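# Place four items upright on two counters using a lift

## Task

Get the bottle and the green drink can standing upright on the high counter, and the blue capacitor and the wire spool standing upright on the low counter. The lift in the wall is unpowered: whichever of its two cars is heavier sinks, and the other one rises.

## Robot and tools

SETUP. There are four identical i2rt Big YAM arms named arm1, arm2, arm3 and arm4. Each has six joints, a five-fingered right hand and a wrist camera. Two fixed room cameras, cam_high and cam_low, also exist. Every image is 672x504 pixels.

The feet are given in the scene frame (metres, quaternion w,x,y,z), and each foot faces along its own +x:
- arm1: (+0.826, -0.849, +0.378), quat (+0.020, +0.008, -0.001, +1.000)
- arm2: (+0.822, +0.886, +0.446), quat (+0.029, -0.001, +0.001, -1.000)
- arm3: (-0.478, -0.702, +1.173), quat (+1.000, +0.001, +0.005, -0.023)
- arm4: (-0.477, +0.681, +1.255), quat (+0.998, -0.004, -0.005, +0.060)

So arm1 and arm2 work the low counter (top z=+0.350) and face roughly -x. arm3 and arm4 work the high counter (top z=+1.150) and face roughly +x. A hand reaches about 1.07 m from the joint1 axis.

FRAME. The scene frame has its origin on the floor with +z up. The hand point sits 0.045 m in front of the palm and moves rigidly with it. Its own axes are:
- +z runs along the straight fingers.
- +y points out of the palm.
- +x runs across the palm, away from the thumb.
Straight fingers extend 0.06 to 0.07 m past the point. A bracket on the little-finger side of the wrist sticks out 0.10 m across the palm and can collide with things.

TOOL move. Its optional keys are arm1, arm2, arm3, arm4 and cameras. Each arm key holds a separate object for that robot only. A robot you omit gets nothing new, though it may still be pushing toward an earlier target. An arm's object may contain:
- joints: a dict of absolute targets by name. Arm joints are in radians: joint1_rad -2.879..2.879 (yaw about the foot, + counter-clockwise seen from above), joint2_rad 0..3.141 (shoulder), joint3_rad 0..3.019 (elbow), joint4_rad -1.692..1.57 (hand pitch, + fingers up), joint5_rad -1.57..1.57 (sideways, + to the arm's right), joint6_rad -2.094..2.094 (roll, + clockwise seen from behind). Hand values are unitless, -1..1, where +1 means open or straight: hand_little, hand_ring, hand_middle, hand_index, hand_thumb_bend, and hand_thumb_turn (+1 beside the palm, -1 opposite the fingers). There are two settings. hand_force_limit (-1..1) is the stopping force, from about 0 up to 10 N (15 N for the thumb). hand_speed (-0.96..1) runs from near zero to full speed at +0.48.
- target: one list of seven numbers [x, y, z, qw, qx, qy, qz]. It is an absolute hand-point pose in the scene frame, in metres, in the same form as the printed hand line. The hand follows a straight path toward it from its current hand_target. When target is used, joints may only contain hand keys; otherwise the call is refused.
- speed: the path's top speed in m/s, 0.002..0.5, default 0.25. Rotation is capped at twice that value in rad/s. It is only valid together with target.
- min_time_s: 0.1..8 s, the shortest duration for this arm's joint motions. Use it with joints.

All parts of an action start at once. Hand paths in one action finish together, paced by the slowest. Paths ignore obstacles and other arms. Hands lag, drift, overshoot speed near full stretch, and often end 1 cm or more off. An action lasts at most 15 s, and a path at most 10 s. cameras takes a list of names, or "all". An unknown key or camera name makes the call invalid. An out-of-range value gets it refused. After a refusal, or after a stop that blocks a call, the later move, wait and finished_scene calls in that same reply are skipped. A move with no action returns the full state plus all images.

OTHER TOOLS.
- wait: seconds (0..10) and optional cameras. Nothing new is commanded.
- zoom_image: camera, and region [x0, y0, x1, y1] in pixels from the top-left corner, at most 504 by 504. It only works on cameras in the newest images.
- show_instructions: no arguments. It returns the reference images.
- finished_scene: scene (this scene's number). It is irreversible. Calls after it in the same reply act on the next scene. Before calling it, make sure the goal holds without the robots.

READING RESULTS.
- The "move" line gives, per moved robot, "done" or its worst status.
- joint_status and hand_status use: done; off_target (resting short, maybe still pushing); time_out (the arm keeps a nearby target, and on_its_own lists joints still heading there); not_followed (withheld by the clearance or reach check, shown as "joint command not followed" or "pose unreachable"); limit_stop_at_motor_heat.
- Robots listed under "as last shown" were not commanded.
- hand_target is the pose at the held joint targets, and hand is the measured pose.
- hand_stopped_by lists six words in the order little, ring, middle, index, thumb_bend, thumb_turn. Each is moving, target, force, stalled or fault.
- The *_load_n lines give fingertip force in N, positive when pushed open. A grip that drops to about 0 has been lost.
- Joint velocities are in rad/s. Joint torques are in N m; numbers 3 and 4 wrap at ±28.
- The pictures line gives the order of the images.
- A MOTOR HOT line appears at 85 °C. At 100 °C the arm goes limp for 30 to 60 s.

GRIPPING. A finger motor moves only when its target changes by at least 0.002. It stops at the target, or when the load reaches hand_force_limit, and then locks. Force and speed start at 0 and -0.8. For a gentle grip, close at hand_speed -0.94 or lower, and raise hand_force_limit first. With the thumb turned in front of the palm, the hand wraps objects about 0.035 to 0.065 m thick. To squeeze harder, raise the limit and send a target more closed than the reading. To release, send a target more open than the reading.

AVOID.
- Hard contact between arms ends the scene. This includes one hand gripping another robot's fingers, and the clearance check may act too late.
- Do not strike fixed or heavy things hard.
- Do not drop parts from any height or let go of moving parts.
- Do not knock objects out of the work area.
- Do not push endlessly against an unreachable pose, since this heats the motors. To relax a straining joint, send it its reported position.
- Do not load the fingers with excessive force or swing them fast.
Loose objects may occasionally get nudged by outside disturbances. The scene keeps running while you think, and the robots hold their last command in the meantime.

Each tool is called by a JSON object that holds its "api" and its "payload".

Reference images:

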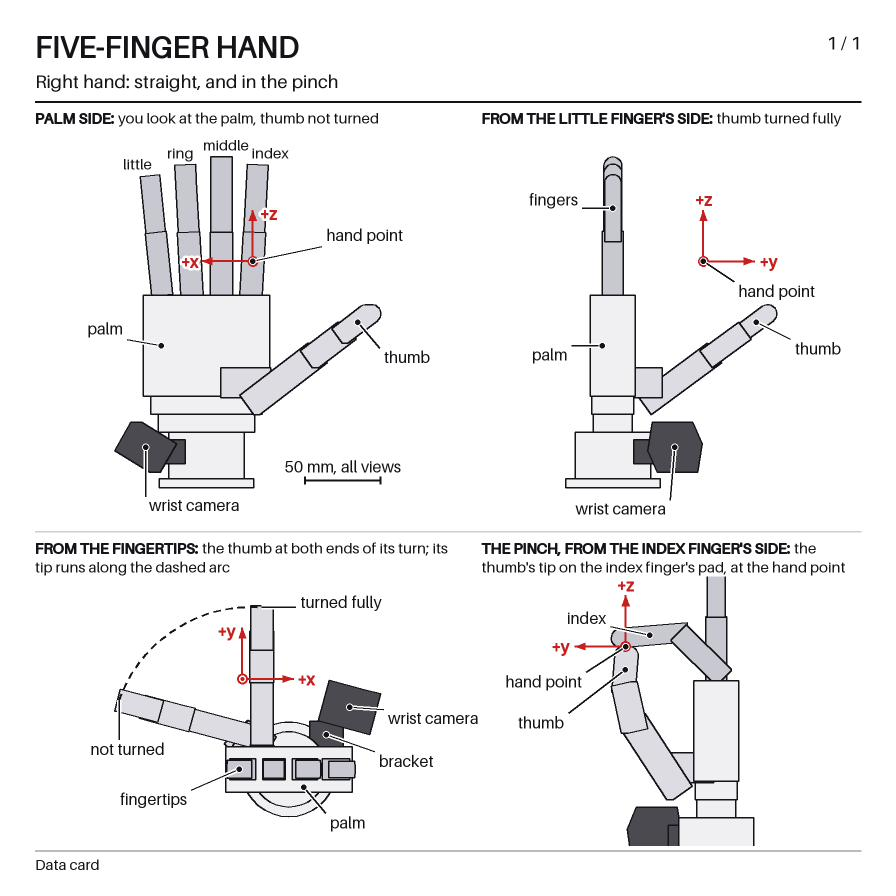

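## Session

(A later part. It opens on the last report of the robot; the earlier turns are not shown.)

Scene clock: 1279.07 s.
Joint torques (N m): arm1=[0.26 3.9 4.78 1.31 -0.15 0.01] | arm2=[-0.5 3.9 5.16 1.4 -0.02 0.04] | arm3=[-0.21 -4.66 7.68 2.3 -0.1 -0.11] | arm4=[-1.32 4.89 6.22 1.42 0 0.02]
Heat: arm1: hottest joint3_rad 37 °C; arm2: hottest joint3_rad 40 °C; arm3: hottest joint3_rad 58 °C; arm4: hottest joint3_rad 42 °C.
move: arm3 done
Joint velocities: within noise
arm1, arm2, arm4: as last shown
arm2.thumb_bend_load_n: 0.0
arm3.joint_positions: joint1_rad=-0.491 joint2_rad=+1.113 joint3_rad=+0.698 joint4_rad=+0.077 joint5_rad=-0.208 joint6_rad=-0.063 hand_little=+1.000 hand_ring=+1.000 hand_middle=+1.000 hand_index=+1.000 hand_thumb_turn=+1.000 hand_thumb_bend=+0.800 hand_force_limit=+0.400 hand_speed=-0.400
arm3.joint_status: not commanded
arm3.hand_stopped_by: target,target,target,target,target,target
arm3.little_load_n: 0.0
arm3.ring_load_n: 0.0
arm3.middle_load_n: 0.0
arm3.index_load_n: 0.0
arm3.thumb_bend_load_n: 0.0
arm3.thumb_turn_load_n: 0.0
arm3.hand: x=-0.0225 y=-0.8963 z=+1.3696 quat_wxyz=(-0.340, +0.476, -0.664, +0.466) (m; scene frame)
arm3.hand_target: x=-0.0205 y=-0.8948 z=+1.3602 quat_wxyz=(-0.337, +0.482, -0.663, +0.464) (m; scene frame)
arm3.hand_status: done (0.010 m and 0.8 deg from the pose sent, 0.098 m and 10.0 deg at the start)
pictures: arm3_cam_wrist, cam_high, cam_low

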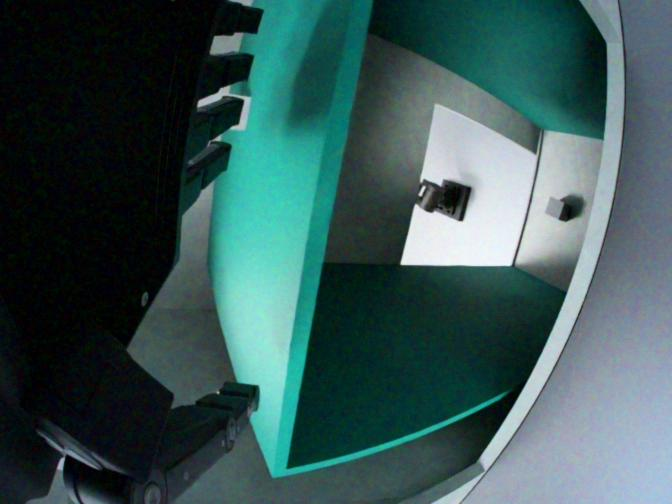

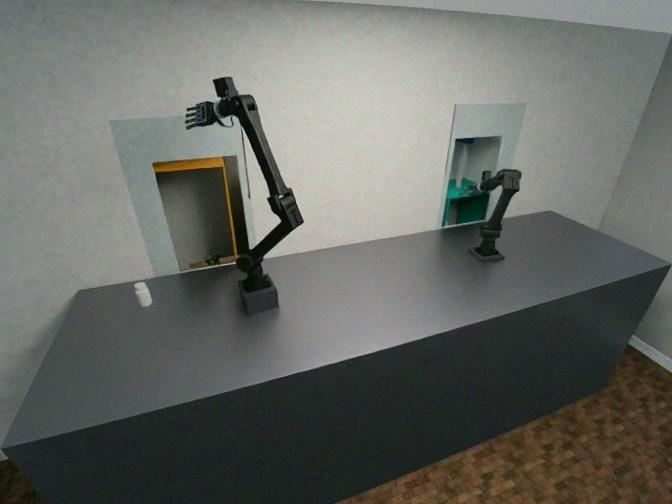

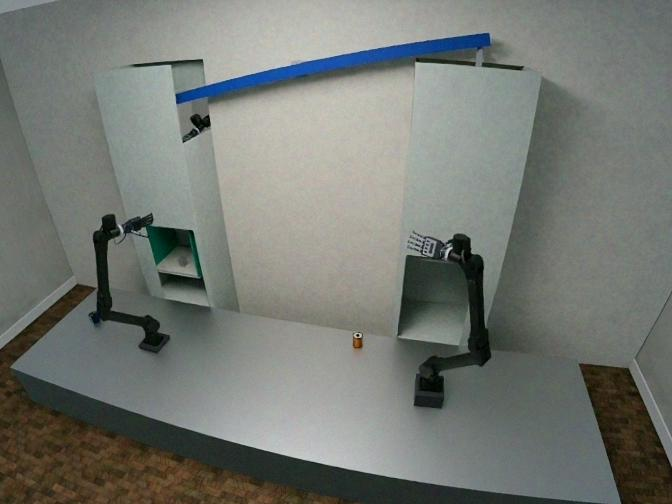

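{"api": "move", "payload": {"arm3": {"target": [-0.03, -0.895, 1.27, -0.2939, 0.509, -0.7005, 0.4045], "speed": 0.07}, "cameras": ["cam_low"]}}

{"api": "move", "payload": {"arm3": {"target": [-0.04, -0.895, 1.19, -0.2484, 0.5327, -0.7332, 0.3419], "speed": 0.07}, "cameras": ["arm3_cam_wrist", "cam_low", "cam_high"]}}

Scene clock: 1283.97 s.
Joint torques (N m): arm1=[0.32 3.9 4.79 1.31 -0.16 0.01] | arm2=[-0.56 3.9 5.16 1.4 -0.02 0.04] | arm3=[-0.56 -5.77 6.9 2.37 -0.11 -0.11] | arm4=[-1.38 4.78 6.16 1.37 -0.02 0.02]
Heat: arm1: hottest joint3_rad 37 °C; arm2: hottest joint3_rad 40 °C; arm3: hottest joint3_rad 57 °C; arm4: hottest joint3_rad 42 °C.
move: arm3 done
Joint velocities: within noise
arm1, arm2, arm4: as last shown
arm1.thumb_turn_load_n: 0.0
arm2.thumb_turn_load_n: 0.0
arm3.joint_positions: joint1_rad=-0.486 joint2_rad=+1.266 joint3_rad=+0.660 joint4_rad=+0.087 joint5_rad=-0.191 joint6_rad=-0.099 hand_little=+1.000 hand_ring=+1.000 hand_middle=+1.000 hand_index=+1.000 hand_thumb_turn=+1.000 hand_thumb_bend=+0.800 hand_force_limit=+0.400 hand_speed=-0.400
arm3.joint_status: not commanded
arm3.hand_stopped_by: target,target,target,target,target,target
arm3.little_load_n: 0.0
arm3.ring_load_n: 0.0
arm3.middle_load_n: 0.0
arm3.index_load_n: 0.0
arm3.thumb_bend_load_n: 0.0
arm3.thumb_turn_load_n: -0.5
arm3.hand: x=-0.0311 y=-0.8946 z=+1.2787 quat_wxyz=(-0.297, +0.505, -0.702, +0.405) (m; scene frame)
arm3.hand_target: x=-0.0305 y=-0.8947 z=+1.2703 quat_wxyz=(-0.294, +0.509, -0.700, +0.405) (m; scene frame)
arm3.hand_status: done (0.009 m and 0.6 deg from the pose sent, 0.100 m and 10.5 deg at the start)
pictures: cam_low

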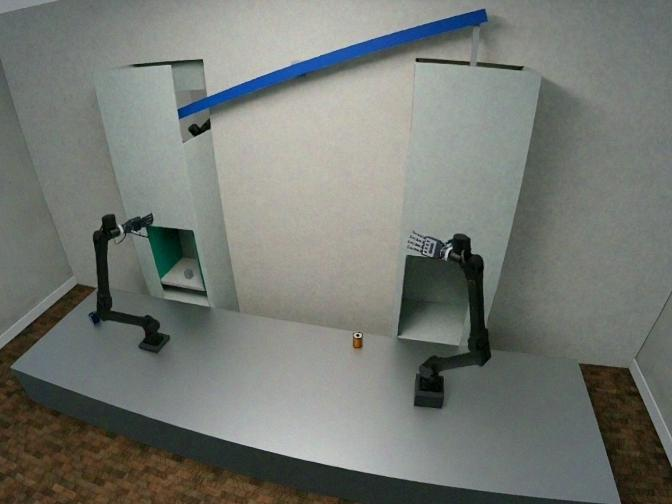

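Scene clock: 1285.97 s.
Joint torques (N m): arm1=[0.26 3.9 4.77 1.31 -0.16 0.01] | arm2=[-0.56 3.9 5.16 1.4 -0.02 0.04] | arm3=[-0.38 -7.12 6.68 1.44 -0.12 -0.09] | arm4=[-1.38 5.07 6.15 1.44 -0.01 0.03]
Heat: arm1: hottest joint3_rad 37 °C; arm2: hottest joint3_rad 40 °C; arm3: hottest joint3_rad 57 °C; arm4: hottest joint3_rad 42 °C.
move: arm3 done
Joint velocities: within noise
arm1.joint_positions: joint1_rad=-0.310 joint2_rad=+0.796 joint3_rad=+2.084 joint4_rad=-1.385 joint5_rad=+0.005 joint6_rad=-1.210 hand_little=+1.000 hand_ring=+1.000 hand_middle=+1.000 hand_index=+1.000 hand_thumb_turn=-1.000 hand_thumb_bend=+1.000 hand_force_limit=+0.000 hand_speed=-0.750
arm1.joint_status: not commanded
arm1.hand_stopped_by: target,target,target,target,target,target
arm1.little_load_n: 0.0
arm1.ring_load_n: 0.0
arm1.middle_load_n: 0.0
arm1.index_load_n: 0.0
arm1.thumb_bend_load_n: -0.5
arm1.thumb_turn_load_n: 0.0
arm1.hand: x=+0.6902 y=-0.7463 z=+1.1202 quat_wxyz=(-0.678, +0.259, +0.688, -0.003) (m; scene frame)
arm1.hand_target: x=+0.6914 y=-0.7499 z=+1.1212 quat_wxyz=(-0.677, +0.258, +0.690, -0.011) (m; scene frame)
arm1.hand_status: not commanded
arm2.joint_positions: joint1_rad=+0.908 joint2_rad=+0.796 joint3_rad=+2.087 joint4_rad=-1.380 joint5_rad=+0.012 joint6_rad=-1.214 hand_little=+1.000 hand_ring=+1.000 hand_middle=+1.000 hand_index=+1.000 hand_thumb_turn=-1.000 hand_thumb_bend=+1.000 hand_force_limit=+0.000 hand_speed=-0.750
arm2.joint_status: not commanded
arm2.hand_stopped_by: target,target,target,target,target,target
arm2.little_load_n: 0.0
arm2.ring_load_n: 0.0
arm2.middle_load_n: 0.0
arm2.index_load_n: 0.0
arm2.thumb_bend_load_n: 0.0
arm2.thumb_turn_load_n: 0.5
arm2.hand: x=+0.6851 y=+0.7696 z=+1.1885 quat_wxyz=(+0.536, +0.218, -0.705, +0.410) (m; scene frame)
arm2.hand_target: x=+0.6870 y=+0.7720 z=+1.1870 quat_wxyz=(+0.531, +0.212, -0.711, +0.410) (m; scene frame)
arm2.hand_status: not commanded
arm3.joint_positions: joint1_rad=-0.485 joint2_rad=+1.445 joint3_rad=+0.660 joint4_rad=+0.099 joint5_rad=-0.168 joint6_rad=-0.128 hand_little=+1.000 hand_ring=+1.000 hand_middle=+1.000 hand_index=+1.000 hand_thumb_turn=+1.000 hand_thumb_bend=+0.800 hand_force_limit=+0.400 hand_speed=-0.400
arm3.joint_status: not commanded
arm3.hand_stopped_by: target,target,target,target,target,target
arm3.little_load_n: 0.0
arm3.ring_load_n: 0.0
arm3.middle_load_n: 0.0
arm3.index_load_n: 0.0
arm3.thumb_bend_load_n: 0.0
arm3.thumb_turn_load_n: 0.0
arm3.hand: x=-0.0413 y=-0.8957 z=+1.1975 quat_wxyz=(-0.253, +0.527, -0.734, +0.346) (m; scene frame)
arm3.hand_target: x=-0.0405 y=-0.8947 z=+1.1902 quat_wxyz=(-0.249, +0.533, -0.733, +0.342) (m; scene frame)
arm3.hand_status: done (0.008 m and 0.9 deg from the pose sent, 0.089 m and 10.3 deg at the start)
arm4.joint_positions: joint1_rad=+0.608 joint2_rad=+0.792 joint3_rad=+1.979 joint4_rad=-1.388 joint5_rad=+0.002 joint6_rad=-1.218 hand_little=+1.000 hand_ring=+1.000 hand_middle=+1.000 hand_index=+1.000 hand_thumb_turn=-1.000 hand_thumb_bend=+1.000 hand_force_limit=+0.000 hand_speed=-0.800
arm4.joint_status: not commanded
arm4.hand_stopped_by: target,target,target,target,target,target
arm4.little_load_n: 0.0
arm4.ring_load_n: 0.0
arm4.middle_load_n: 0.0
arm4.index_load_n: 0.0
arm4.thumb_bend_load_n: 0.0
arm4.thumb_turn_load_n: 0.5
arm4.hand: x=-0.3047 y=+0.7838 z=+1.9557 quat_wxyz=(-0.321, +0.759, +0.147, +0.547) (m; scene frame)
arm4.hand_target: x=-0.3064 y=+0.7822 z=+1.9587 quat_wxyz=(-0.325, +0.760, +0.138, +0.545) (m; scene frame)
arm4.hand_status: not commanded
pictures: arm3_cam_wrist, cam_high, cam_low

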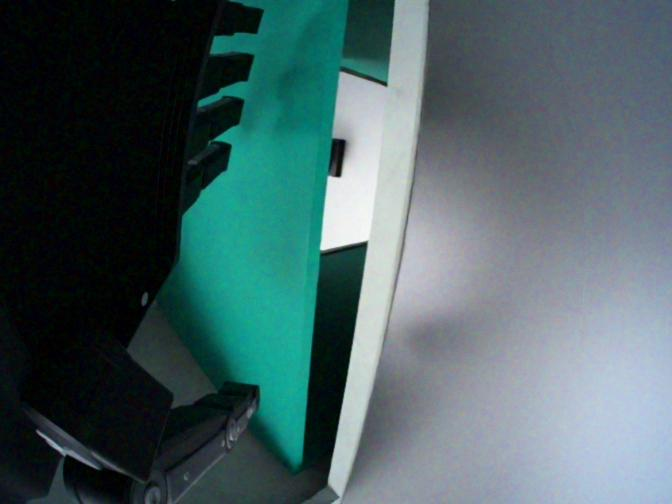

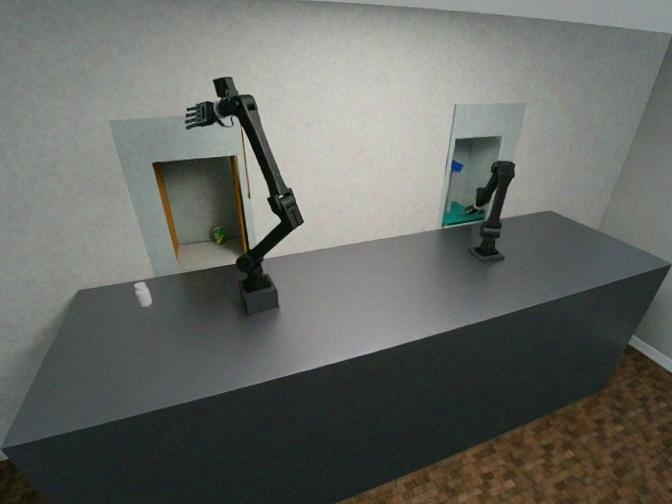

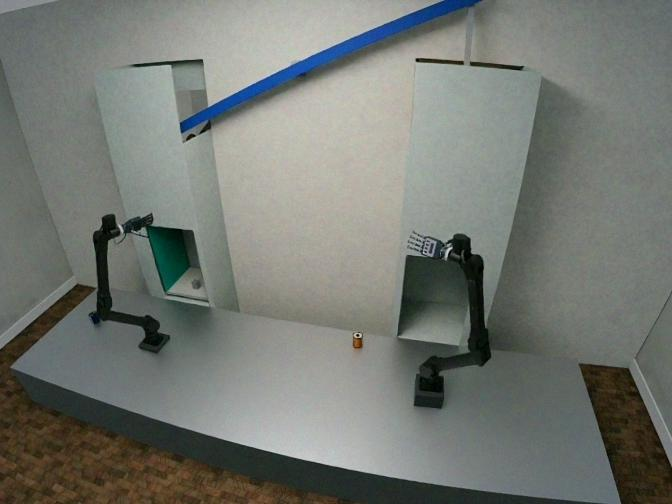

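{"api": "move", "payload": {"arm3": {"target": [-0.035, -0.895, 1.175, -0.1768, 0.5605, -0.7715, 0.2432], "speed": 0.06}, "cameras": ["arm3_cam_wrist", "cam_low", "cam_high"]}}

Scene clock: 1295.30 s.
Joint torques (N m): arm1=[0.32 3.84 4.77 1.31 -0.15 0.01] | arm2=[-0.56 3.9 5.16 1.42 -0.02 0.05] | arm3=[0.15 -6.89 9.63 0.53 -0.17 -0.1] | arm4=[-1.26 4.72 6.2 1.44 0.01 0.03]
Heat: arm1: hottest joint3_rad 37 °C; arm2: hottest joint3_rad 40 °C; arm3: hottest joint3_rad 56 °C; arm4: hottest joint3_rad 42 °C.
move: arm3 off_target
Joint velocities: within noise
arm1, arm2, arm4: as last shown
arm1.thumb_bend_load_n: 0.0
arm1.thumb_turn_load_n: 0.5
arm3.joint_positions: joint1_rad=-0.463 joint2_rad=+1.529 joint3_rad=+0.818 joint4_rad=-0.237 joint5_rad=-0.108 joint6_rad=-0.142 hand_little=+1.000 hand_ring=+1.000 hand_middle=+1.000 hand_index=+1.000 hand_thumb_turn=+1.000 hand_thumb_bend=+0.800 hand_force_limit=+0.400 hand_speed=-0.400
arm3.joint_status: not commanded
arm3.hand_stopped_by: target,target,target,target,target,target
arm3.little_load_n: 0.0
arm3.ring_load_n: 0.0
arm3.middle_load_n: -1.0
arm3.index_load_n: 0.0
arm3.thumb_bend_load_n: 0.0
arm3.thumb_turn_load_n: 0.0
arm3.hand: x=-0.0505 y=-0.8924 z=+1.1780 quat_wxyz=(-0.179, +0.552, -0.776, +0.248) (m; scene frame)
arm3.hand_target: x=-0.0358 y=-0.8946 z=+1.1756 quat_wxyz=(-0.177, +0.561, -0.771, +0.244) (m; scene frame)
arm3.hand_status: off_target (0.016 m and 1.2 deg from the pose sent, 0.023 m and 15.8 deg at the start)
pictures: arm3_cam_wrist, cam_high, cam_low

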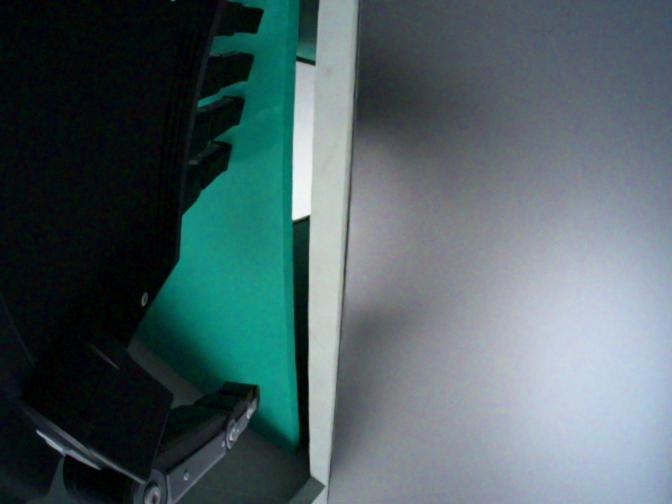

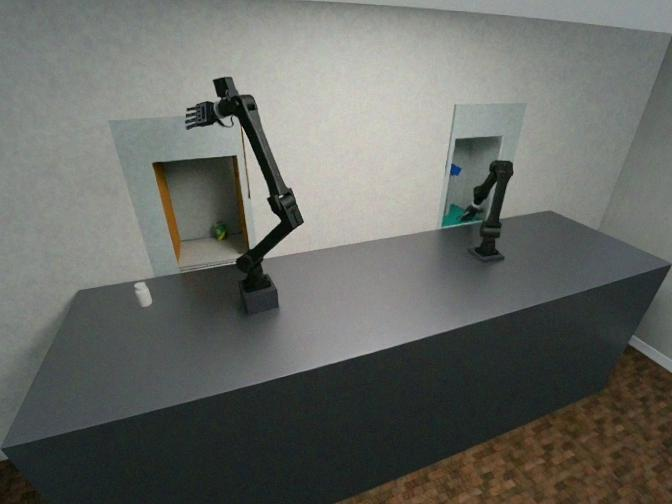

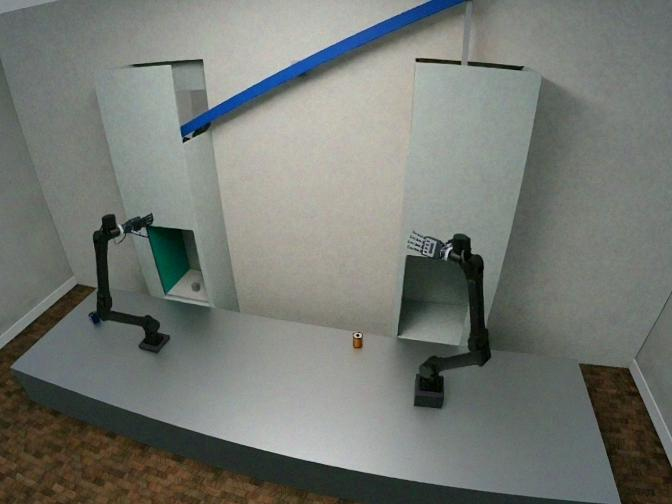

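{"api": "zoom_image", "payload": {"camera": "cam_high", "region": [130, 140, 280, 290]}}

{"api": "zoom_image", "payload": {"camera": "cam_low", "region": [130, 200, 250, 320]}}

Scaled by 3.360 from the camera's 672x504 image, which has a finer 960x720 frame.

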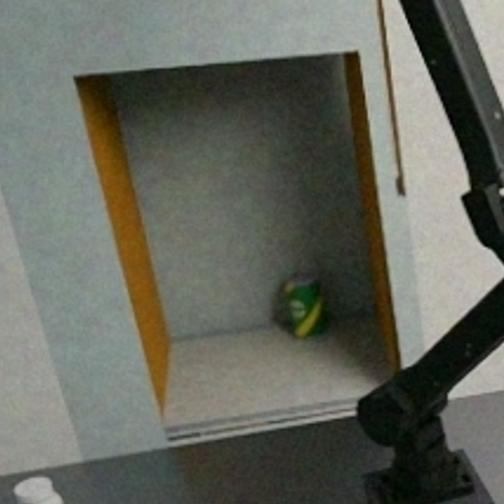

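Scaled by 4.200 from the camera's 672x504 image, which has a finer 960x720 frame.

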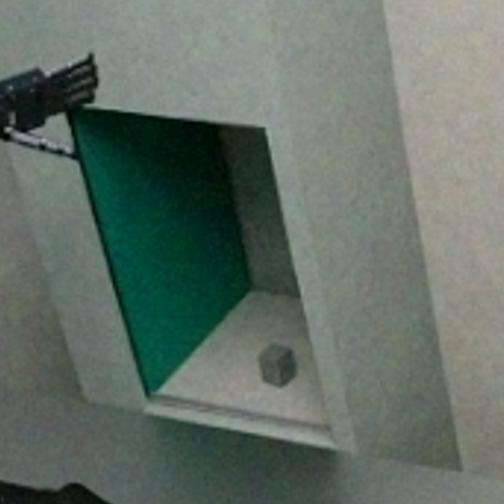

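{"api": "move", "payload": {"arm3": {"target": [-0.035, -0.895, 1.163, -0.1768, 0.5605, -0.7715, 0.2432], "speed": 0.04}, "arm4": {"target": [-0.2, 0.92, 1.42, -0.3346, 0.6436, 0.3716, 0.5795], "speed": 0.25}, "cameras": ["arm4_cam_wrist", "cam_high"]}}

Scene clock: 1311.53 s.
Joint torques (N m): arm1=[0.26 3.9 4.78 1.29 -0.16 0.01] | arm2=[-0.5 3.96 5.16 1.4 -0.02 0.04] | arm3=[0.21 -5.3 8.76 1.89 -0.15 -0.09] | arm4=[-1.38 1.96 7.94 2.88 -0.05 -0.34]
Heat: arm1: hottest joint3_rad 37 °C; arm2: hottest joint3_rad 40 °C; arm3: hottest joint3_rad 54 °C; arm4: hottest joint3_rad 43 °C.
move: arm3 off_target; arm4 done
Joint velocities: within noise
arm1, arm2: as last shown
arm1.thumb_turn_load_n: 0.0
arm3.joint_positions: joint1_rad=-0.462 joint2_rad=+1.532 joint3_rad=+0.818 joint4_rad=-0.237 joint5_rad=-0.111 joint6_rad=-0.142 hand_little=+1.000 hand_ring=+1.000 hand_middle=+1.000 hand_index=+1.000 hand_thumb_turn=+1.000 hand_thumb_bend=+0.800 hand_force_limit=+0.400 hand_speed=-0.400
arm3.joint_status: not commanded
arm3.hand_stopped_by: target,target,target,target,target,target
arm3.little_load_n: 0.0
arm3.ring_load_n: 0.0
arm3.middle_load_n: -0.5
arm3.index_load_n: 0.0
arm3.thumb_bend_load_n: 0.0
arm3.thumb_turn_load_n: 0.0
arm3.hand: x=-0.0505 y=-0.8915 z=+1.1769 quat_wxyz=(-0.179, +0.553, -0.776, +0.246) (m; scene frame)
arm3.hand_target: x=-0.0360 y=-0.8939 z=+1.1638 quat_wxyz=(-0.178, +0.561, -0.771, +0.243) (m; scene frame)
arm3.hand_status: off_target (0.021 m and 1.1 deg from the pose sent, 0.022 m and 1.2 deg at the start)
arm4.joint_positions: joint1_rad=+0.552 joint2_rad=+0.649 joint3_rad=+0.138 joint4_rad=+0.390 joint5_rad=-0.372 joint6_rad=-1.585 hand_little=+1.000 hand_ring=+1.000 hand_middle=+1.000 hand_index=+1.000 hand_thumb_turn=-1.000 hand_thumb_bend=+1.000 hand_force_limit=+0.000 hand_speed=-0.800
arm4.joint_status: not commanded
arm4.hand_stopped_by: target,target,target,target,target,target
arm4.little_load_n: 0.0
arm4.ring_load_n: 0.0
arm4.middle_load_n: 0.0
arm4.index_load_n: 0.0
arm4.thumb_bend_load_n: 0.0
arm4.thumb_turn_load_n: 0.0
arm4.hand: x=-0.2015 y=+0.9204 z=+1.4194 quat_wxyz=(-0.337, +0.650, +0.367, +0.574) (m; scene frame)
arm4.hand_target: x=-0.1990 y=+0.9187 z=+1.4200 quat_wxyz=(-0.332, +0.645, +0.370, +0.580) (m; scene frame)
arm4.hand_status: done (0.002 m and 1.1 deg from the pose sent, 0.563 m and 29.3 deg at the start)
pictures: arm4_cam_wrist, cam_high

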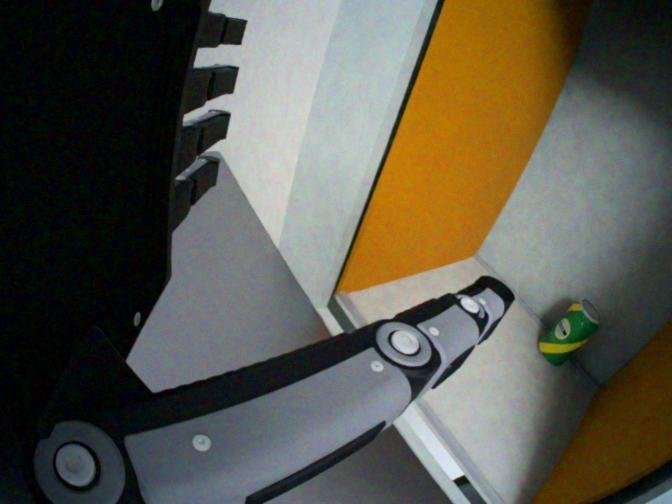

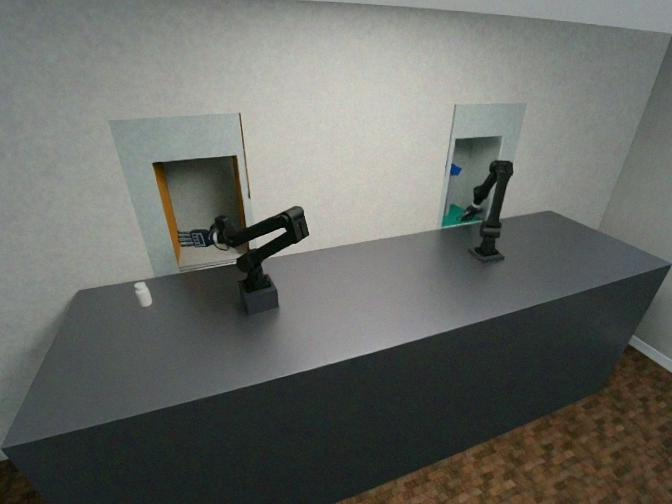

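{"api": "move", "payload": {"arm4": {"target":[-0.13,0.90,1.36,-0.1830,0.7044,0.1964,0.6572],"speed":0.12}, "cameras": ["arm4_cam_wrist","cam_high"]}}

Scene clock: 1332.40 s.
Joint torques (N m): arm1=[0.26 3.84 4.78 1.31 -0.15 0.01] | arm2=[-0.56 3.9 5.16 1.4 -0.02 0.04] | arm3=[0.21 -5.36 8.76 1.89 -0.15 -0.09] | arm4=[-0.09 -2.49 6.23 2.88 0.26 0.02]
Heat: arm1: hottest joint3_rad 37 °C; arm2: hottest joint3_rad 40 °C; arm3: hottest joint3_rad 53 °C; arm4: hottest joint3_rad 45 °C.
move: arm4 off_target
Joint velocities: within noise
arm1, arm2, arm3: as last shown
arm1.thumb_turn_load_n: 0.5
arm3.middle_load_n: -1.0
arm4.joint_positions: joint1_rad=+0.710 joint2_rad=+1.396 joint3_rad=+0.147 joint4_rad=+1.129 joint5_rad=+0.282 joint6_rad=-1.553 hand_little=+1.000 hand_ring=+1.000 hand_middle=+1.000 hand_index=+1.000 hand_thumb_turn=-1.000 hand_thumb_bend=+1.000 hand_force_limit=+0.000 hand_speed=-0.800
arm4.joint_status: not commanded
arm4.hand_stopped_by: target,target,target,target,target,target
arm4.little_load_n: 0.0
arm4.ring_load_n: 0.0
arm4.middle_load_n: 0.0
arm4.index_load_n: 0.0
arm4.thumb_bend_load_n: 0.0
arm4.thumb_turn_load_n: 0.5
arm4.hand: x=-0.1380 y=+0.8885 z=+1.3494 quat_wxyz=(-0.171, +0.714, +0.210, +0.645) (m; scene frame)
arm4.hand_target: x=-0.1311 y=+0.9011 z=+1.3601 quat_wxyz=(-0.186, +0.704, +0.199, +0.656) (m; scene frame)
arm4.hand_status: off_target (0.018 m and 2.7 deg from the pose sent, 0.095 m and 28.8 deg at the start)
pictures: arm4_cam_wrist, cam_high

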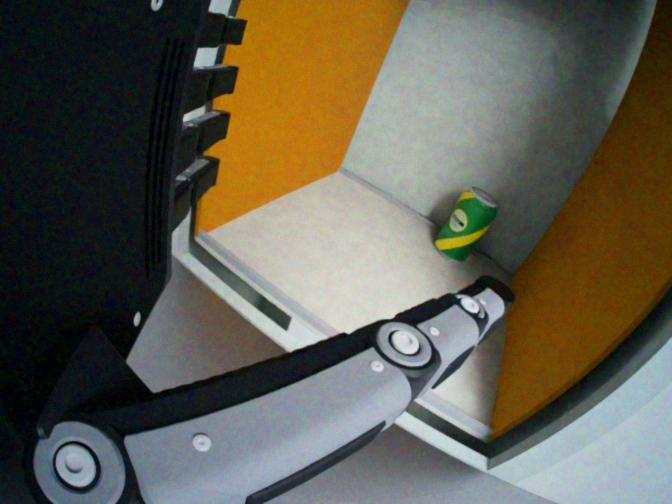

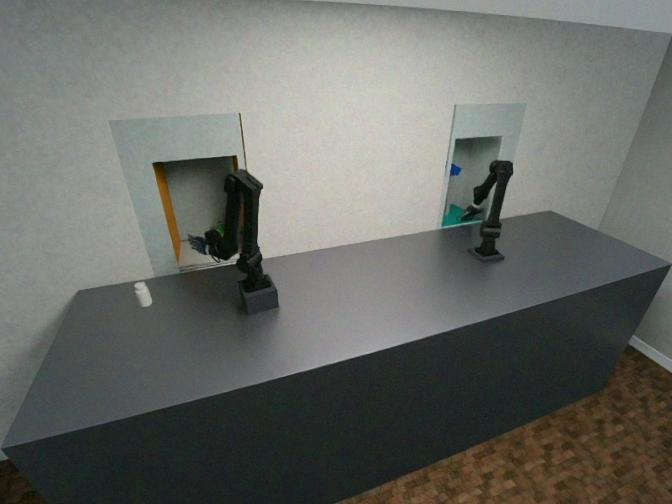

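{"api": "move", "payload": {"arm4": {"target":[-0.04,0.85,1.29,-0.0616,0.7346,0.0671,0.6723],"speed":0.12}, "cameras": ["arm4_cam_wrist"]}}

{"api": "zoom_image", "payload": {"camera": "arm4_cam_wrist", "region": [300, 100, 672, 400]}}

Scene clock: 1343.27 s.
Joint torques (N m): arm1=[0.26 3.9 4.79 1.31 -0.16 0.01] | arm2=[-0.56 3.96 5.16 1.4 -0.02 0.05] | arm3=[0.21 -5.36 8.76 1.89 -0.15 -0.09] | arm4=[-1.61 -7.06 3.48 2.81 0.32 -0.01]
Heat: arm1: hottest joint3_rad 37 °C; arm2: hottest joint3_rad 40 °C; arm3: hottest joint3_rad 53 °C; arm4: hottest joint3_rad 45 °C.
move: arm4 off_target
Joint velocities: within noise
arm1, arm2, arm3: as last shown
arm1.thumb_turn_load_n: 0.0
arm2.thumb_turn_load_n: 0.0
arm3.middle_load_n: -0.5
arm4.joint_positions: joint1_rad=+0.567 joint2_rad=+1.863 joint3_rad=+0.374 joint4_rad=+1.350 joint5_rad=+0.489 joint6_rad=-1.525 hand_little=+1.000 hand_ring=+1.000 hand_middle=+1.000 hand_index=+1.000 hand_thumb_turn=-1.000 hand_thumb_bend=+1.000 hand_force_limit=+0.000 hand_speed=-0.800
arm4.joint_status: not commanded
arm4.hand_stopped_by: target,target,target,target,target,target
arm4.little_load_n: 0.0
arm4.ring_load_n: 0.0
arm4.middle_load_n: 0.0
arm4.index_load_n: 0.0
arm4.thumb_bend_load_n: 0.0
arm4.thumb_turn_load_n: 0.5
arm4.hand: x=-0.0474 y=+0.8483 z=+1.2881 quat_wxyz=(-0.055, +0.741, +0.082, +0.664) (m; scene frame)
arm4.hand_target: x=-0.0400 y=+0.8500 z=+1.2901 quat_wxyz=(-0.062, +0.735, +0.067, +0.672) (m; scene frame)
arm4.hand_status: off_target (0.008 m and 2.2 deg from the pose sent, 0.121 m and 21.0 deg at the start)
pictures: arm4_cam_wrist

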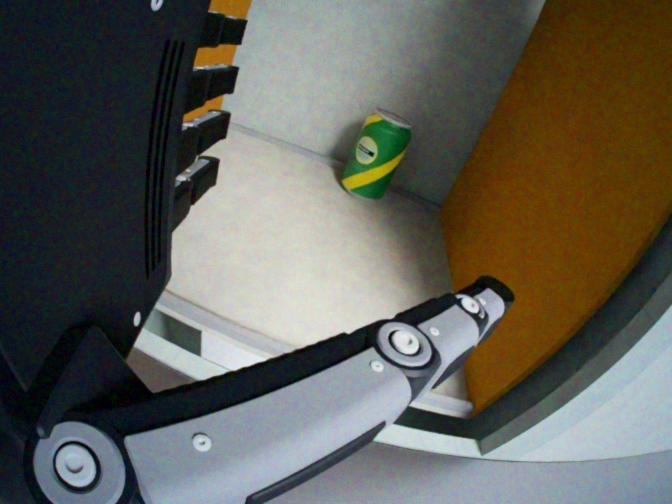

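Scaled by 1.355 from the camera's 672x504 image, which has a finer 960x720 frame.

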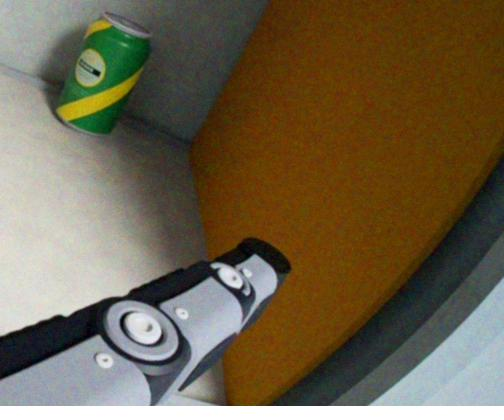

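{"api": "move", "payload": {"arm4": {"target":[0.13,0.83,1.22,0,0.7431,0,0.6691],"speed":0.12}, "cameras": ["arm4_cam_wrist"]}}

{"api": "zoom_image", "payload": {"camera": "arm4_cam_wrist", "region": [200, 0, 572, 300]}}

Scene clock: 1382.60 s.
Joint torques (N m): arm1=[0.26 3.9 4.77 1.31 -0.16 0.01] | arm2=[-0.56 3.9 5.16 1.4 -0.02 0.04] | arm3=[0.21 -5.36 8.76 1.89 -0.14 -0.09] | arm4=[-1.49 -12.45 5.16 1.35 0.2 0.01]
Heat: arm1: hottest joint3_rad 37 °C; arm2: hottest joint3_rad 40 °C; arm3: hottest joint3_rad 52 °C; arm4: hottest joint3_rad 42 °C.
move: arm4 off_target
Joint velocities: within noise
arm1, arm2, arm3: as last shown
arm1.thumb_bend_load_n: 0.5
arm2.little_load_n: 0.5
arm2.thumb_turn_load_n: 0.5
arm4.joint_positions: joint1_rad=+0.352 joint2_rad=+2.191 joint3_rad=+0.854 joint4_rad=+1.215 joint5_rad=+0.459 joint6_rad=-1.524 hand_little=+1.000 hand_ring=+1.000 hand_middle=+1.000 hand_index=+1.000 hand_thumb_turn=-1.000 hand_thumb_bend=+1.000 hand_force_limit=+0.000 hand_speed=-0.800
arm4.joint_status: not commanded
arm4.hand_stopped_by: target,target,target,target,target,target
arm4.little_load_n: 0.0
arm4.ring_load_n: -0.5
arm4.middle_load_n: 0.0
arm4.index_load_n: 0.0
arm4.thumb_bend_load_n: 0.0
arm4.thumb_turn_load_n: 0.0
arm4.hand: x=+0.1224 y=+0.8303 z=+1.2276 quat_wxyz=(+0.002, +0.741, +0.008, +0.671) (m; scene frame)
arm4.hand_target: x=+0.1297 y=+0.8298 z=+1.2203 quat_wxyz=(+0.000, +0.743, -0.001, +0.670) (m; scene frame)
arm4.hand_status: off_target (0.011 m and 1.0 deg from the pose sent, 0.191 m and 11.3 deg at the start)
pictures: arm4_cam_wrist

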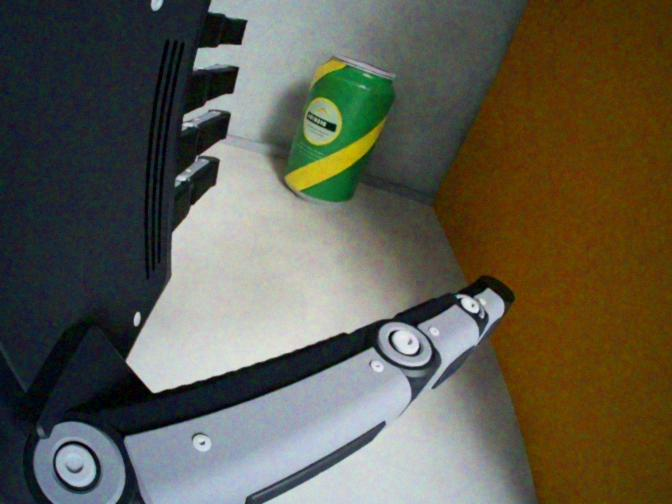

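Scaled by 1.355 from the camera's 672x504 image, which has a finer 960x720 frame.

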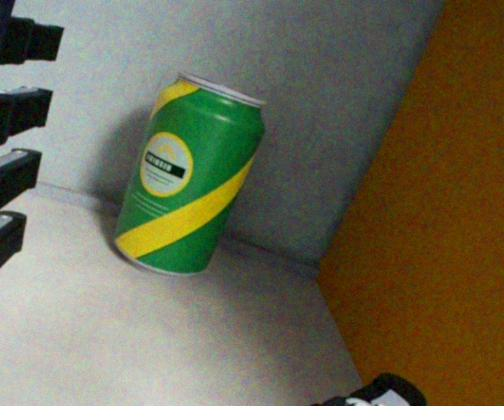

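{"api": "move", "payload": {"arm4": {"target":[0.21,0.82,1.205,0,0.7431,0,0.6691],"speed":0.1}, "cameras": ["arm4_cam_wrist"]}}

Scene clock: 1399.87 s.
Joint torques (N m): arm1=[0.32 3.9 4.78 1.29 -0.15 0.01] | arm2=[-0.5 3.9 5.16 1.42 -0.02 0.05] | arm3=[0.21 -5.3 8.75 1.89 -0.15 -0.09] | arm4=[-1.38 -14.51 6.57 1.44 0.06 -0.1]
Heat: arm1: hottest joint3_rad 37 °C; arm2: hottest joint3_rad 40 °C; arm3: hottest joint3_rad 52 °C; arm4: hottest joint3_rad 42 °C.
move: arm4 off_target
Joint velocities: within noise
arm1, arm2, arm3: as last shown
arm1.thumb_bend_load_n: 0.0
arm2.little_load_n: 0.0
arm3.thumb_bend_load_n: -0.5
arm4.joint_positions: joint1_rad=+0.268 joint2_rad=+2.290 joint3_rad=+1.068 joint4_rad=+1.099 joint5_rad=+0.380 joint6_rad=-1.524 hand_little=+1.000 hand_ring=+1.000 hand_middle=+1.000 hand_index=+1.000 hand_thumb_turn=-1.000 hand_thumb_bend=+1.000 hand_force_limit=+0.000 hand_speed=-0.800
arm4.joint_status: not commanded
arm4.hand_stopped_by: target,target,target,target,target,target
arm4.little_load_n: -0.5
arm4.ring_load_n: 0.0
arm4.middle_load_n: 0.0
arm4.index_load_n: 0.0
arm4.thumb_bend_load_n: 0.0
arm4.thumb_turn_load_n: 0.5
arm4.hand: x=+0.2006 y=+0.8205 z=+1.2110 quat_wxyz=(+0.000, +0.743, +0.004, +0.670) (m; scene frame)
arm4.hand_target: x=+0.2095 y=+0.8201 z=+1.2050 quat_wxyz=(-0.001, +0.743, +0.000, +0.669) (m; scene frame)
arm4.hand_status: off_target (0.011 m and 0.4 deg from the pose sent, 0.091 m and 1.0 deg at the start)
pictures: arm4_cam_wrist

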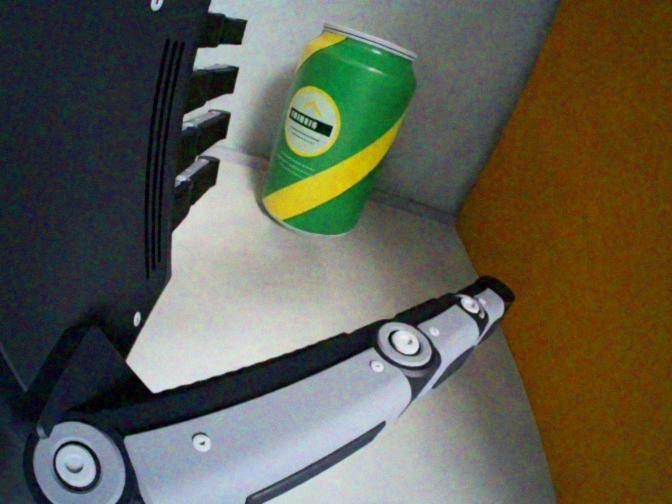

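{"api": "move", "payload": {"arm4": {"target":[0.297,0.817,1.202,0,0.7431,0,0.6691],"speed":0.08}, "cameras": ["arm4_cam_wrist"]}}

Scene clock: 1413.20 s.
Joint torques (N m): arm1=[0.26 3.9 4.79 1.31 -0.15 0.01] | arm2=[-0.5 3.9 5.16 1.4 -0.02 0.04] | arm3=[0.21 -5.36 8.76 1.89 -0.14 -0.09] | arm4=[-1.61 -16.85 8.38 1.36 0.02 -0.19]
Heat: arm1: hottest joint3_rad 37 °C; arm2: hottest joint3_rad 40 °C; arm3: hottest joint3_rad 52 °C; arm4: hottest joint3_rad 43 °C.
move: arm4 off_target
Joint velocities: within noise
arm1, arm2, arm3: as last shown
arm2.thumb_turn_load_n: 0.0
arm3.thumb_bend_load_n: 0.0
arm3.thumb_turn_load_n: -0.5
arm4.joint_positions: joint1_rad=+0.211 joint2_rad=+2.390 joint3_rad=+1.332 joint4_rad=+0.933 joint5_rad=+0.326 joint6_rad=-1.524 hand_little=+1.000 hand_ring=+1.000 hand_middle=+1.000 hand_index=+1.000 hand_thumb_turn=-1.000 hand_thumb_bend=+1.000 hand_force_limit=+0.000 hand_speed=-0.800
arm4.joint_status: not commanded
arm4.hand_stopped_by: target,target,target,target,target,target
arm4.little_load_n: 0.0
arm4.ring_load_n: 0.0
arm4.middle_load_n: 0.0
arm4.index_load_n: 0.0
arm4.thumb_bend_load_n: 0.0
arm4.thumb_turn_load_n: 0.0
arm4.hand: x=+0.2855 y=+0.8175 z=+1.2057 quat_wxyz=(-0.001, +0.744, +0.000, +0.668) (m; scene frame)
arm4.hand_target: x=+0.2963 y=+0.8166 z=+1.2024 quat_wxyz=(+0.000, +0.743, -0.001, +0.669) (m; scene frame)
arm4.hand_status: off_target (0.012 m and 0.2 deg from the pose sent, 0.097 m and 0.4 deg at the start)
pictures: arm4_cam_wrist

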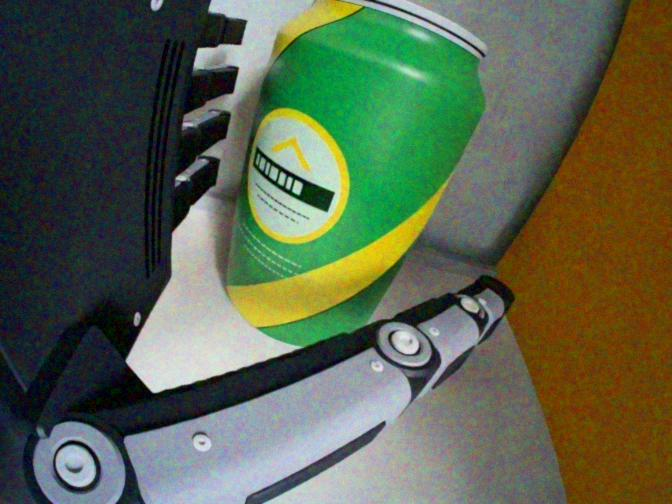

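{"api": "move", "payload": {"arm4": {"joints":{"hand_speed":-0.85,"hand_index":0.3,"hand_middle":0.3}}, "cameras": ["arm4_cam_wrist"]}}

Scene clock: 1425.93 s.
Joint torques (N m): arm1=[0.26 3.84 4.78 1.31 -0.15 0.01] | arm2=[-0.56 3.9 5.15 1.4 -0.02 0.04] | arm3=[0.21 -5.3 8.76 1.89 -0.14 -0.09] | arm4=[-1.55 -16.97 8.1 1.42 0.21 -0.2]
Heat: arm1: hottest joint3_rad 37 °C; arm2: hottest joint3_rad 40 °C; arm3: hottest joint3_rad 52 °C; arm4: hottest joint3_rad 45 °C.
move: arm4 done
Joint velocities: within noise
arm1.joint_positions: joint1_rad=-0.310 joint2_rad=+0.796 joint3_rad=+2.084 joint4_rad=-1.385 joint5_rad=+0.005 joint6_rad=-1.210 hand_little=+1.000 hand_ring=+1.000 hand_middle=+1.000 hand_index=+1.000 hand_thumb_turn=-1.000 hand_thumb_bend=+1.000 hand_force_limit=+0.000 hand_speed=-0.750
arm1.joint_status: not commanded
arm1.hand_stopped_by: target,target,target,target,target,target
arm1.little_load_n: 0.0
arm1.ring_load_n: 0.0
arm1.middle_load_n: 0.0
arm1.index_load_n: 0.0
arm1.thumb_bend_load_n: 0.0
arm1.thumb_turn_load_n: 0.0
arm1.hand: x=+0.6902 y=-0.7463 z=+1.1202 quat_wxyz=(-0.678, +0.259, +0.688, -0.003) (m; scene frame)
arm1.hand_target: x=+0.6914 y=-0.7499 z=+1.1212 quat_wxyz=(-0.677, +0.258, +0.690, -0.011) (m; scene frame)
arm1.hand_status: not commanded
arm2.joint_positions: joint1_rad=+0.908 joint2_rad=+0.796 joint3_rad=+2.087 joint4_rad=-1.380 joint5_rad=+0.012 joint6_rad=-1.214 hand_little=+1.000 hand_ring=+1.000 hand_middle=+1.000 hand_index=+1.000 hand_thumb_turn=-1.000 hand_thumb_bend=+1.000 hand_force_limit=+0.000 hand_speed=-0.750
arm2.joint_status: not commanded
arm2.hand_stopped_by: target,target,target,target,target,target
arm2.little_load_n: 0.0
arm2.ring_load_n: 0.0
arm2.middle_load_n: 0.0
arm2.index_load_n: 0.0
arm2.thumb_bend_load_n: 0.0
arm2.thumb_turn_load_n: 0.0
arm2.hand: x=+0.6851 y=+0.7696 z=+1.1885 quat_wxyz=(+0.536, +0.218, -0.705, +0.410) (m; scene frame)
arm2.hand_target: x=+0.6870 y=+0.7720 z=+1.1870 quat_wxyz=(+0.531, +0.212, -0.711, +0.410) (m; scene frame)
arm2.hand_status: not commanded
arm3: as last shown
arm3.thumb_turn_load_n: 0.0
arm3.hand: x=-0.0505 y=-0.8915 z=+1.1768 quat_wxyz=(-0.179, +0.553, -0.776, +0.246) (m; scene frame)
arm3.hand_target: x=-0.0360 y=-0.8939 z=+1.1636 quat_wxyz=(-0.178, +0.561, -0.771, +0.243) (m; scene frame)
arm4.joint_positions: joint1_rad=+0.211 joint2_rad=+2.390 joint3_rad=+1.336 joint4_rad=+0.933 joint5_rad=+0.320 joint6_rad=-1.524 hand_little=+1.000 hand_ring=+1.000 hand_middle=+0.300 hand_index=+0.300 hand_thumb_turn=-1.000 hand_thumb_bend=+1.000 hand_force_limit=+0.000 hand_speed=-0.850
arm4.joint_status: all done
arm4.hand_stopped_by: target,target,target,target,target,target
arm4.little_load_n: 0.0
arm4.ring_load_n: -0.5
arm4.middle_load_n: 0.0
arm4.index_load_n: 0.5
arm4.thumb_bend_load_n: 0.0
arm4.thumb_turn_load_n: 0.0
arm4.hand: x=+0.2875 y=+0.8193 z=+1.2073 quat_wxyz=(-0.003, +0.743, +0.002, +0.669) (m; scene frame)
arm4.hand_target: x=+0.2964 y=+0.8167 z=+1.2023 quat_wxyz=(+0.000, +0.743, +0.000, +0.669) (m; scene frame)
arm4.hand_status: not commanded
pictures: arm4_cam_wrist

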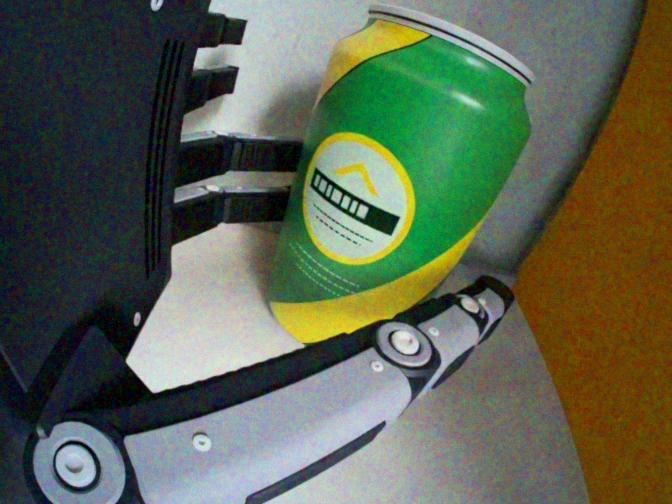

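{"api": "move", "payload": {"arm4": {"target":[0.262,0.817,1.202,0,0.7431,0,0.6691],"speed":0.04}, "cameras": ["arm4_cam_wrist"]}}

Scene clock: 1429.97 s.
Joint torques (N m): arm1=[0.26 3.9 4.77 1.33 -0.16 0.01] | arm2=[-0.56 3.96 5.16 1.4 -0.02 0.04] | arm3=[0.21 -5.3 8.76 1.89 -0.14 -0.09] | arm4=[-0.85 -19.55 4.18 2.92 0.42 -0.16]
Heat: arm1: hottest joint3_rad 37 °C; arm2: hottest joint3_rad 40 °C; arm3: hottest joint3_rad 52 °C; arm4: hottest joint3_rad 45 °C.
move: arm4 off_target
Joint velocities: within noise
arm1, arm2, arm3: as last shown
arm2.thumb_turn_load_n: 0.5
arm3.little_load_n: 0.5
arm4.joint_positions: joint1_rad=+0.223 joint2_rad=+2.390 joint3_rad=+1.266 joint4_rad=+0.967 joint5_rad=+0.332 joint6_rad=-1.524 hand_little=+1.000 hand_ring=+1.000 hand_middle=+0.300 hand_index=+0.300 hand_thumb_turn=-1.000 hand_thumb_bend=+1.000 hand_force_limit=+0.000 hand_speed=-0.850
arm4.joint_status: not commanded
arm4.hand_stopped_by: target,target,target,target,target,target
arm4.little_load_n: 0.0
arm4.ring_load_n: 0.0
arm4.middle_load_n: 1.0
arm4.index_load_n: 0.0
arm4.thumb_bend_load_n: 0.0
arm4.thumb_turn_load_n: 0.5
arm4.hand: x=+0.2609 y=+0.8170 z=+1.1865 quat_wxyz=(+0.002, +0.754, +0.006, +0.657) (m; scene frame)
arm4.hand_target: x=+0.2621 y=+0.8172 z=+1.2016 quat_wxyz=(+0.000, +0.743, +0.000, +0.669) (m; scene frame)
arm4.hand_status: off_target (0.016 m and 2.0 deg from the pose sent, 0.026 m and 0.5 deg at the start)
pictures: arm4_cam_wrist

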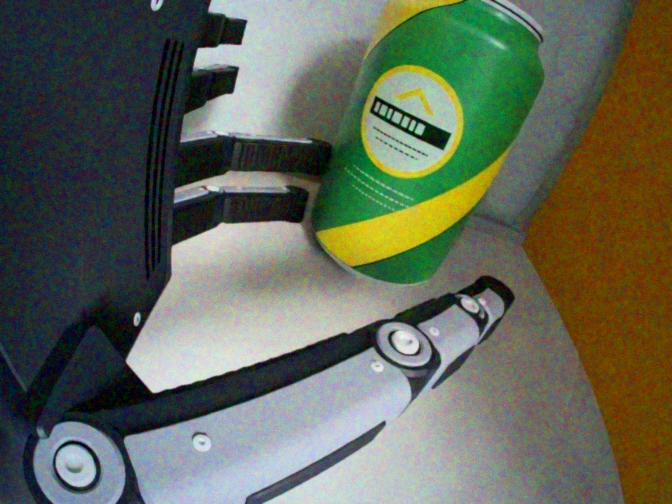

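{"api": "move", "payload": {"arm4": {"joints":{"hand_speed":-0.75,"hand_index":1.0,"hand_middle":1.0}}}}

{"api": "move", "payload": {"arm4": {"target":[0.25,0.779,1.209,0,0.7373,0,0.6756],"speed":0.08}, "cameras": ["arm4_cam_wrist"]}}

Scene clock: 1448.07 s.
Joint torques (N m): arm1=[0.26 3.9 4.79 1.31 -0.16 0.01] | arm2=[-0.56 3.9 5.16 1.4 -0.02 0.05] | arm3=[0.21 -5.36 8.76 1.89 -0.15 -0.09] | arm4=[-1.03 -19.72 4.25 2.85 0.29 -0.15]
Heat: arm1: hottest joint3_rad 37 °C; arm2: hottest joint3_rad 40 °C; arm3: hottest joint3_rad 52 °C; arm4: hottest joint3_rad 43 °C.
move: arm4 done
Joint velocities: within noise
arm1, arm2: as last shown
arm3.joint_positions: joint1_rad=-0.462 joint2_rad=+1.532 joint3_rad=+0.818 joint4_rad=-0.237 joint5_rad=-0.111 joint6_rad=-0.142 hand_little=+1.000 hand_ring=+1.000 hand_middle=+1.000 hand_index=+1.000 hand_thumb_turn=+1.000 hand_thumb_bend=+0.800 hand_force_limit=+0.400 hand_speed=-0.400
arm3.joint_status: not commanded
arm3.hand_stopped_by: target,target,target,target,target,target
arm3.little_load_n: 0.0
arm3.ring_load_n: 0.0
arm3.middle_load_n: -0.5
arm3.index_load_n: 0.0
arm3.thumb_bend_load_n: -0.5
arm3.thumb_turn_load_n: 0.0
arm3.hand: x=-0.0505 y=-0.8915 z=+1.1768 quat_wxyz=(-0.179, +0.553, -0.776, +0.246) (m; scene frame)
arm3.hand_target: x=-0.0360 y=-0.8939 z=+1.1636 quat_wxyz=(-0.178, +0.561, -0.771, +0.243) (m; scene frame)
arm3.hand_status: not commanded
arm4.joint_positions: joint1_rad=+0.224 joint2_rad=+2.390 joint3_rad=+1.266 joint4_rad=+0.967 joint5_rad=+0.337 joint6_rad=-1.524 hand_little=+1.000 hand_ring=+1.000 hand_middle=+1.000 hand_index=+1.000 hand_thumb_turn=-1.000 hand_thumb_bend=+1.000 hand_force_limit=+0.000 hand_speed=-0.750
arm4.joint_status: all done
arm4.hand_stopped_by: target,target,target,target,target,target
arm4.little_load_n: 0.0
arm4.ring_load_n: 0.0
arm4.middle_load_n: 0.0
arm4.index_load_n: 0.0
arm4.thumb_bend_load_n: 0.0
arm4.thumb_turn_load_n: 0.0
arm4.hand: x=+0.2605 y=+0.8167 z=+1.1866 quat_wxyz=(+0.003, +0.754, +0.005, +0.657) (m; scene frame)
arm4.hand_target: x=+0.2621 y=+0.8172 z=+1.2016 quat_wxyz=(+0.000, +0.743, +0.000, +0.669) (m; scene frame)
arm4.hand_status: not commanded
pictures: none

Scene clock: 1449.17 s.
Joint torques (N m): arm1=[0.32 3.84 4.78 1.31 -0.16 0.01] | arm2=[-0.56 3.9 5.16 1.4 -0.02 0.05] | arm3=[0.21 -5.3 8.75 1.89 -0.15 -0.09] | arm4=[-1.49 -19.6 3.92 2.96 0.08 -0.29]
Heat: arm1: hottest joint3_rad 37 °C; arm2: hottest joint3_rad 40 °C; arm3: hottest joint3_rad 52 °C; arm4: hottest joint3_rad 43 °C.
move: arm4 off_target
Joint velocities: within noise
arm1, arm2, arm3: as last shown
arm2.thumb_turn_load_n: 0.0
arm3.little_load_n: -0.5
arm3.index_load_n: -0.5
arm3.thumb_bend_load_n: 0.0
arm4.joint_positions: joint1_rad=+0.174 joint2_rad=+2.368 joint3_rad=+1.184 joint4_rad=+1.037 joint5_rad=+0.288 joint6_rad=-1.524 hand_little=+1.000 hand_ring=+1.000 hand_middle=+1.000 hand_index=+1.000 hand_thumb_turn=-1.000 hand_thumb_bend=+1.000 hand_force_limit=+0.000 hand_speed=-0.750
arm4.joint_status: not commanded
arm4.hand_stopped_by: target,target,target,target,target,target
arm4.little_load_n: 0.0
arm4.ring_load_n: 0.0
arm4.middle_load_n: 0.0
arm4.index_load_n: 0.0
arm4.thumb_bend_load_n: 0.0
arm4.thumb_turn_load_n: 0.0
arm4.hand: x=+0.2454 y=+0.7822 z=+1.1859 quat_wxyz=(+0.000, +0.751, +0.001, +0.660) (m; scene frame)
arm4.hand_target: x=+0.2501 y=+0.7790 z=+1.2087 quat_wxyz=(+0.000, +0.737, +0.000, +0.676) (m; scene frame)
arm4.hand_status: off_target (0.024 m and 2.4 deg from the pose sent, 0.045 m and 2.9 deg at the start)
pictures: arm4_cam_wrist

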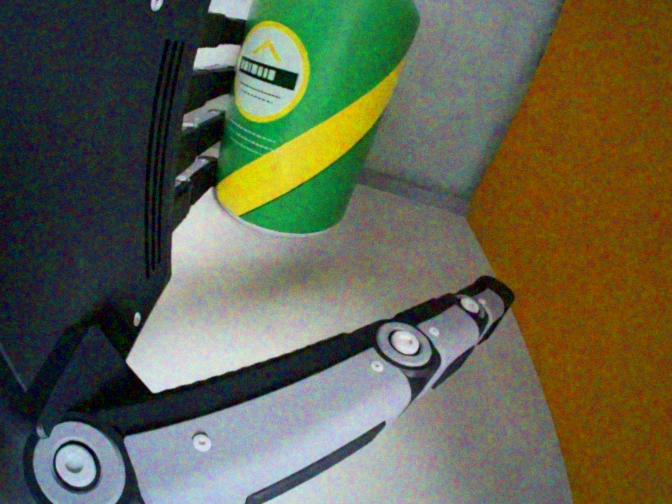

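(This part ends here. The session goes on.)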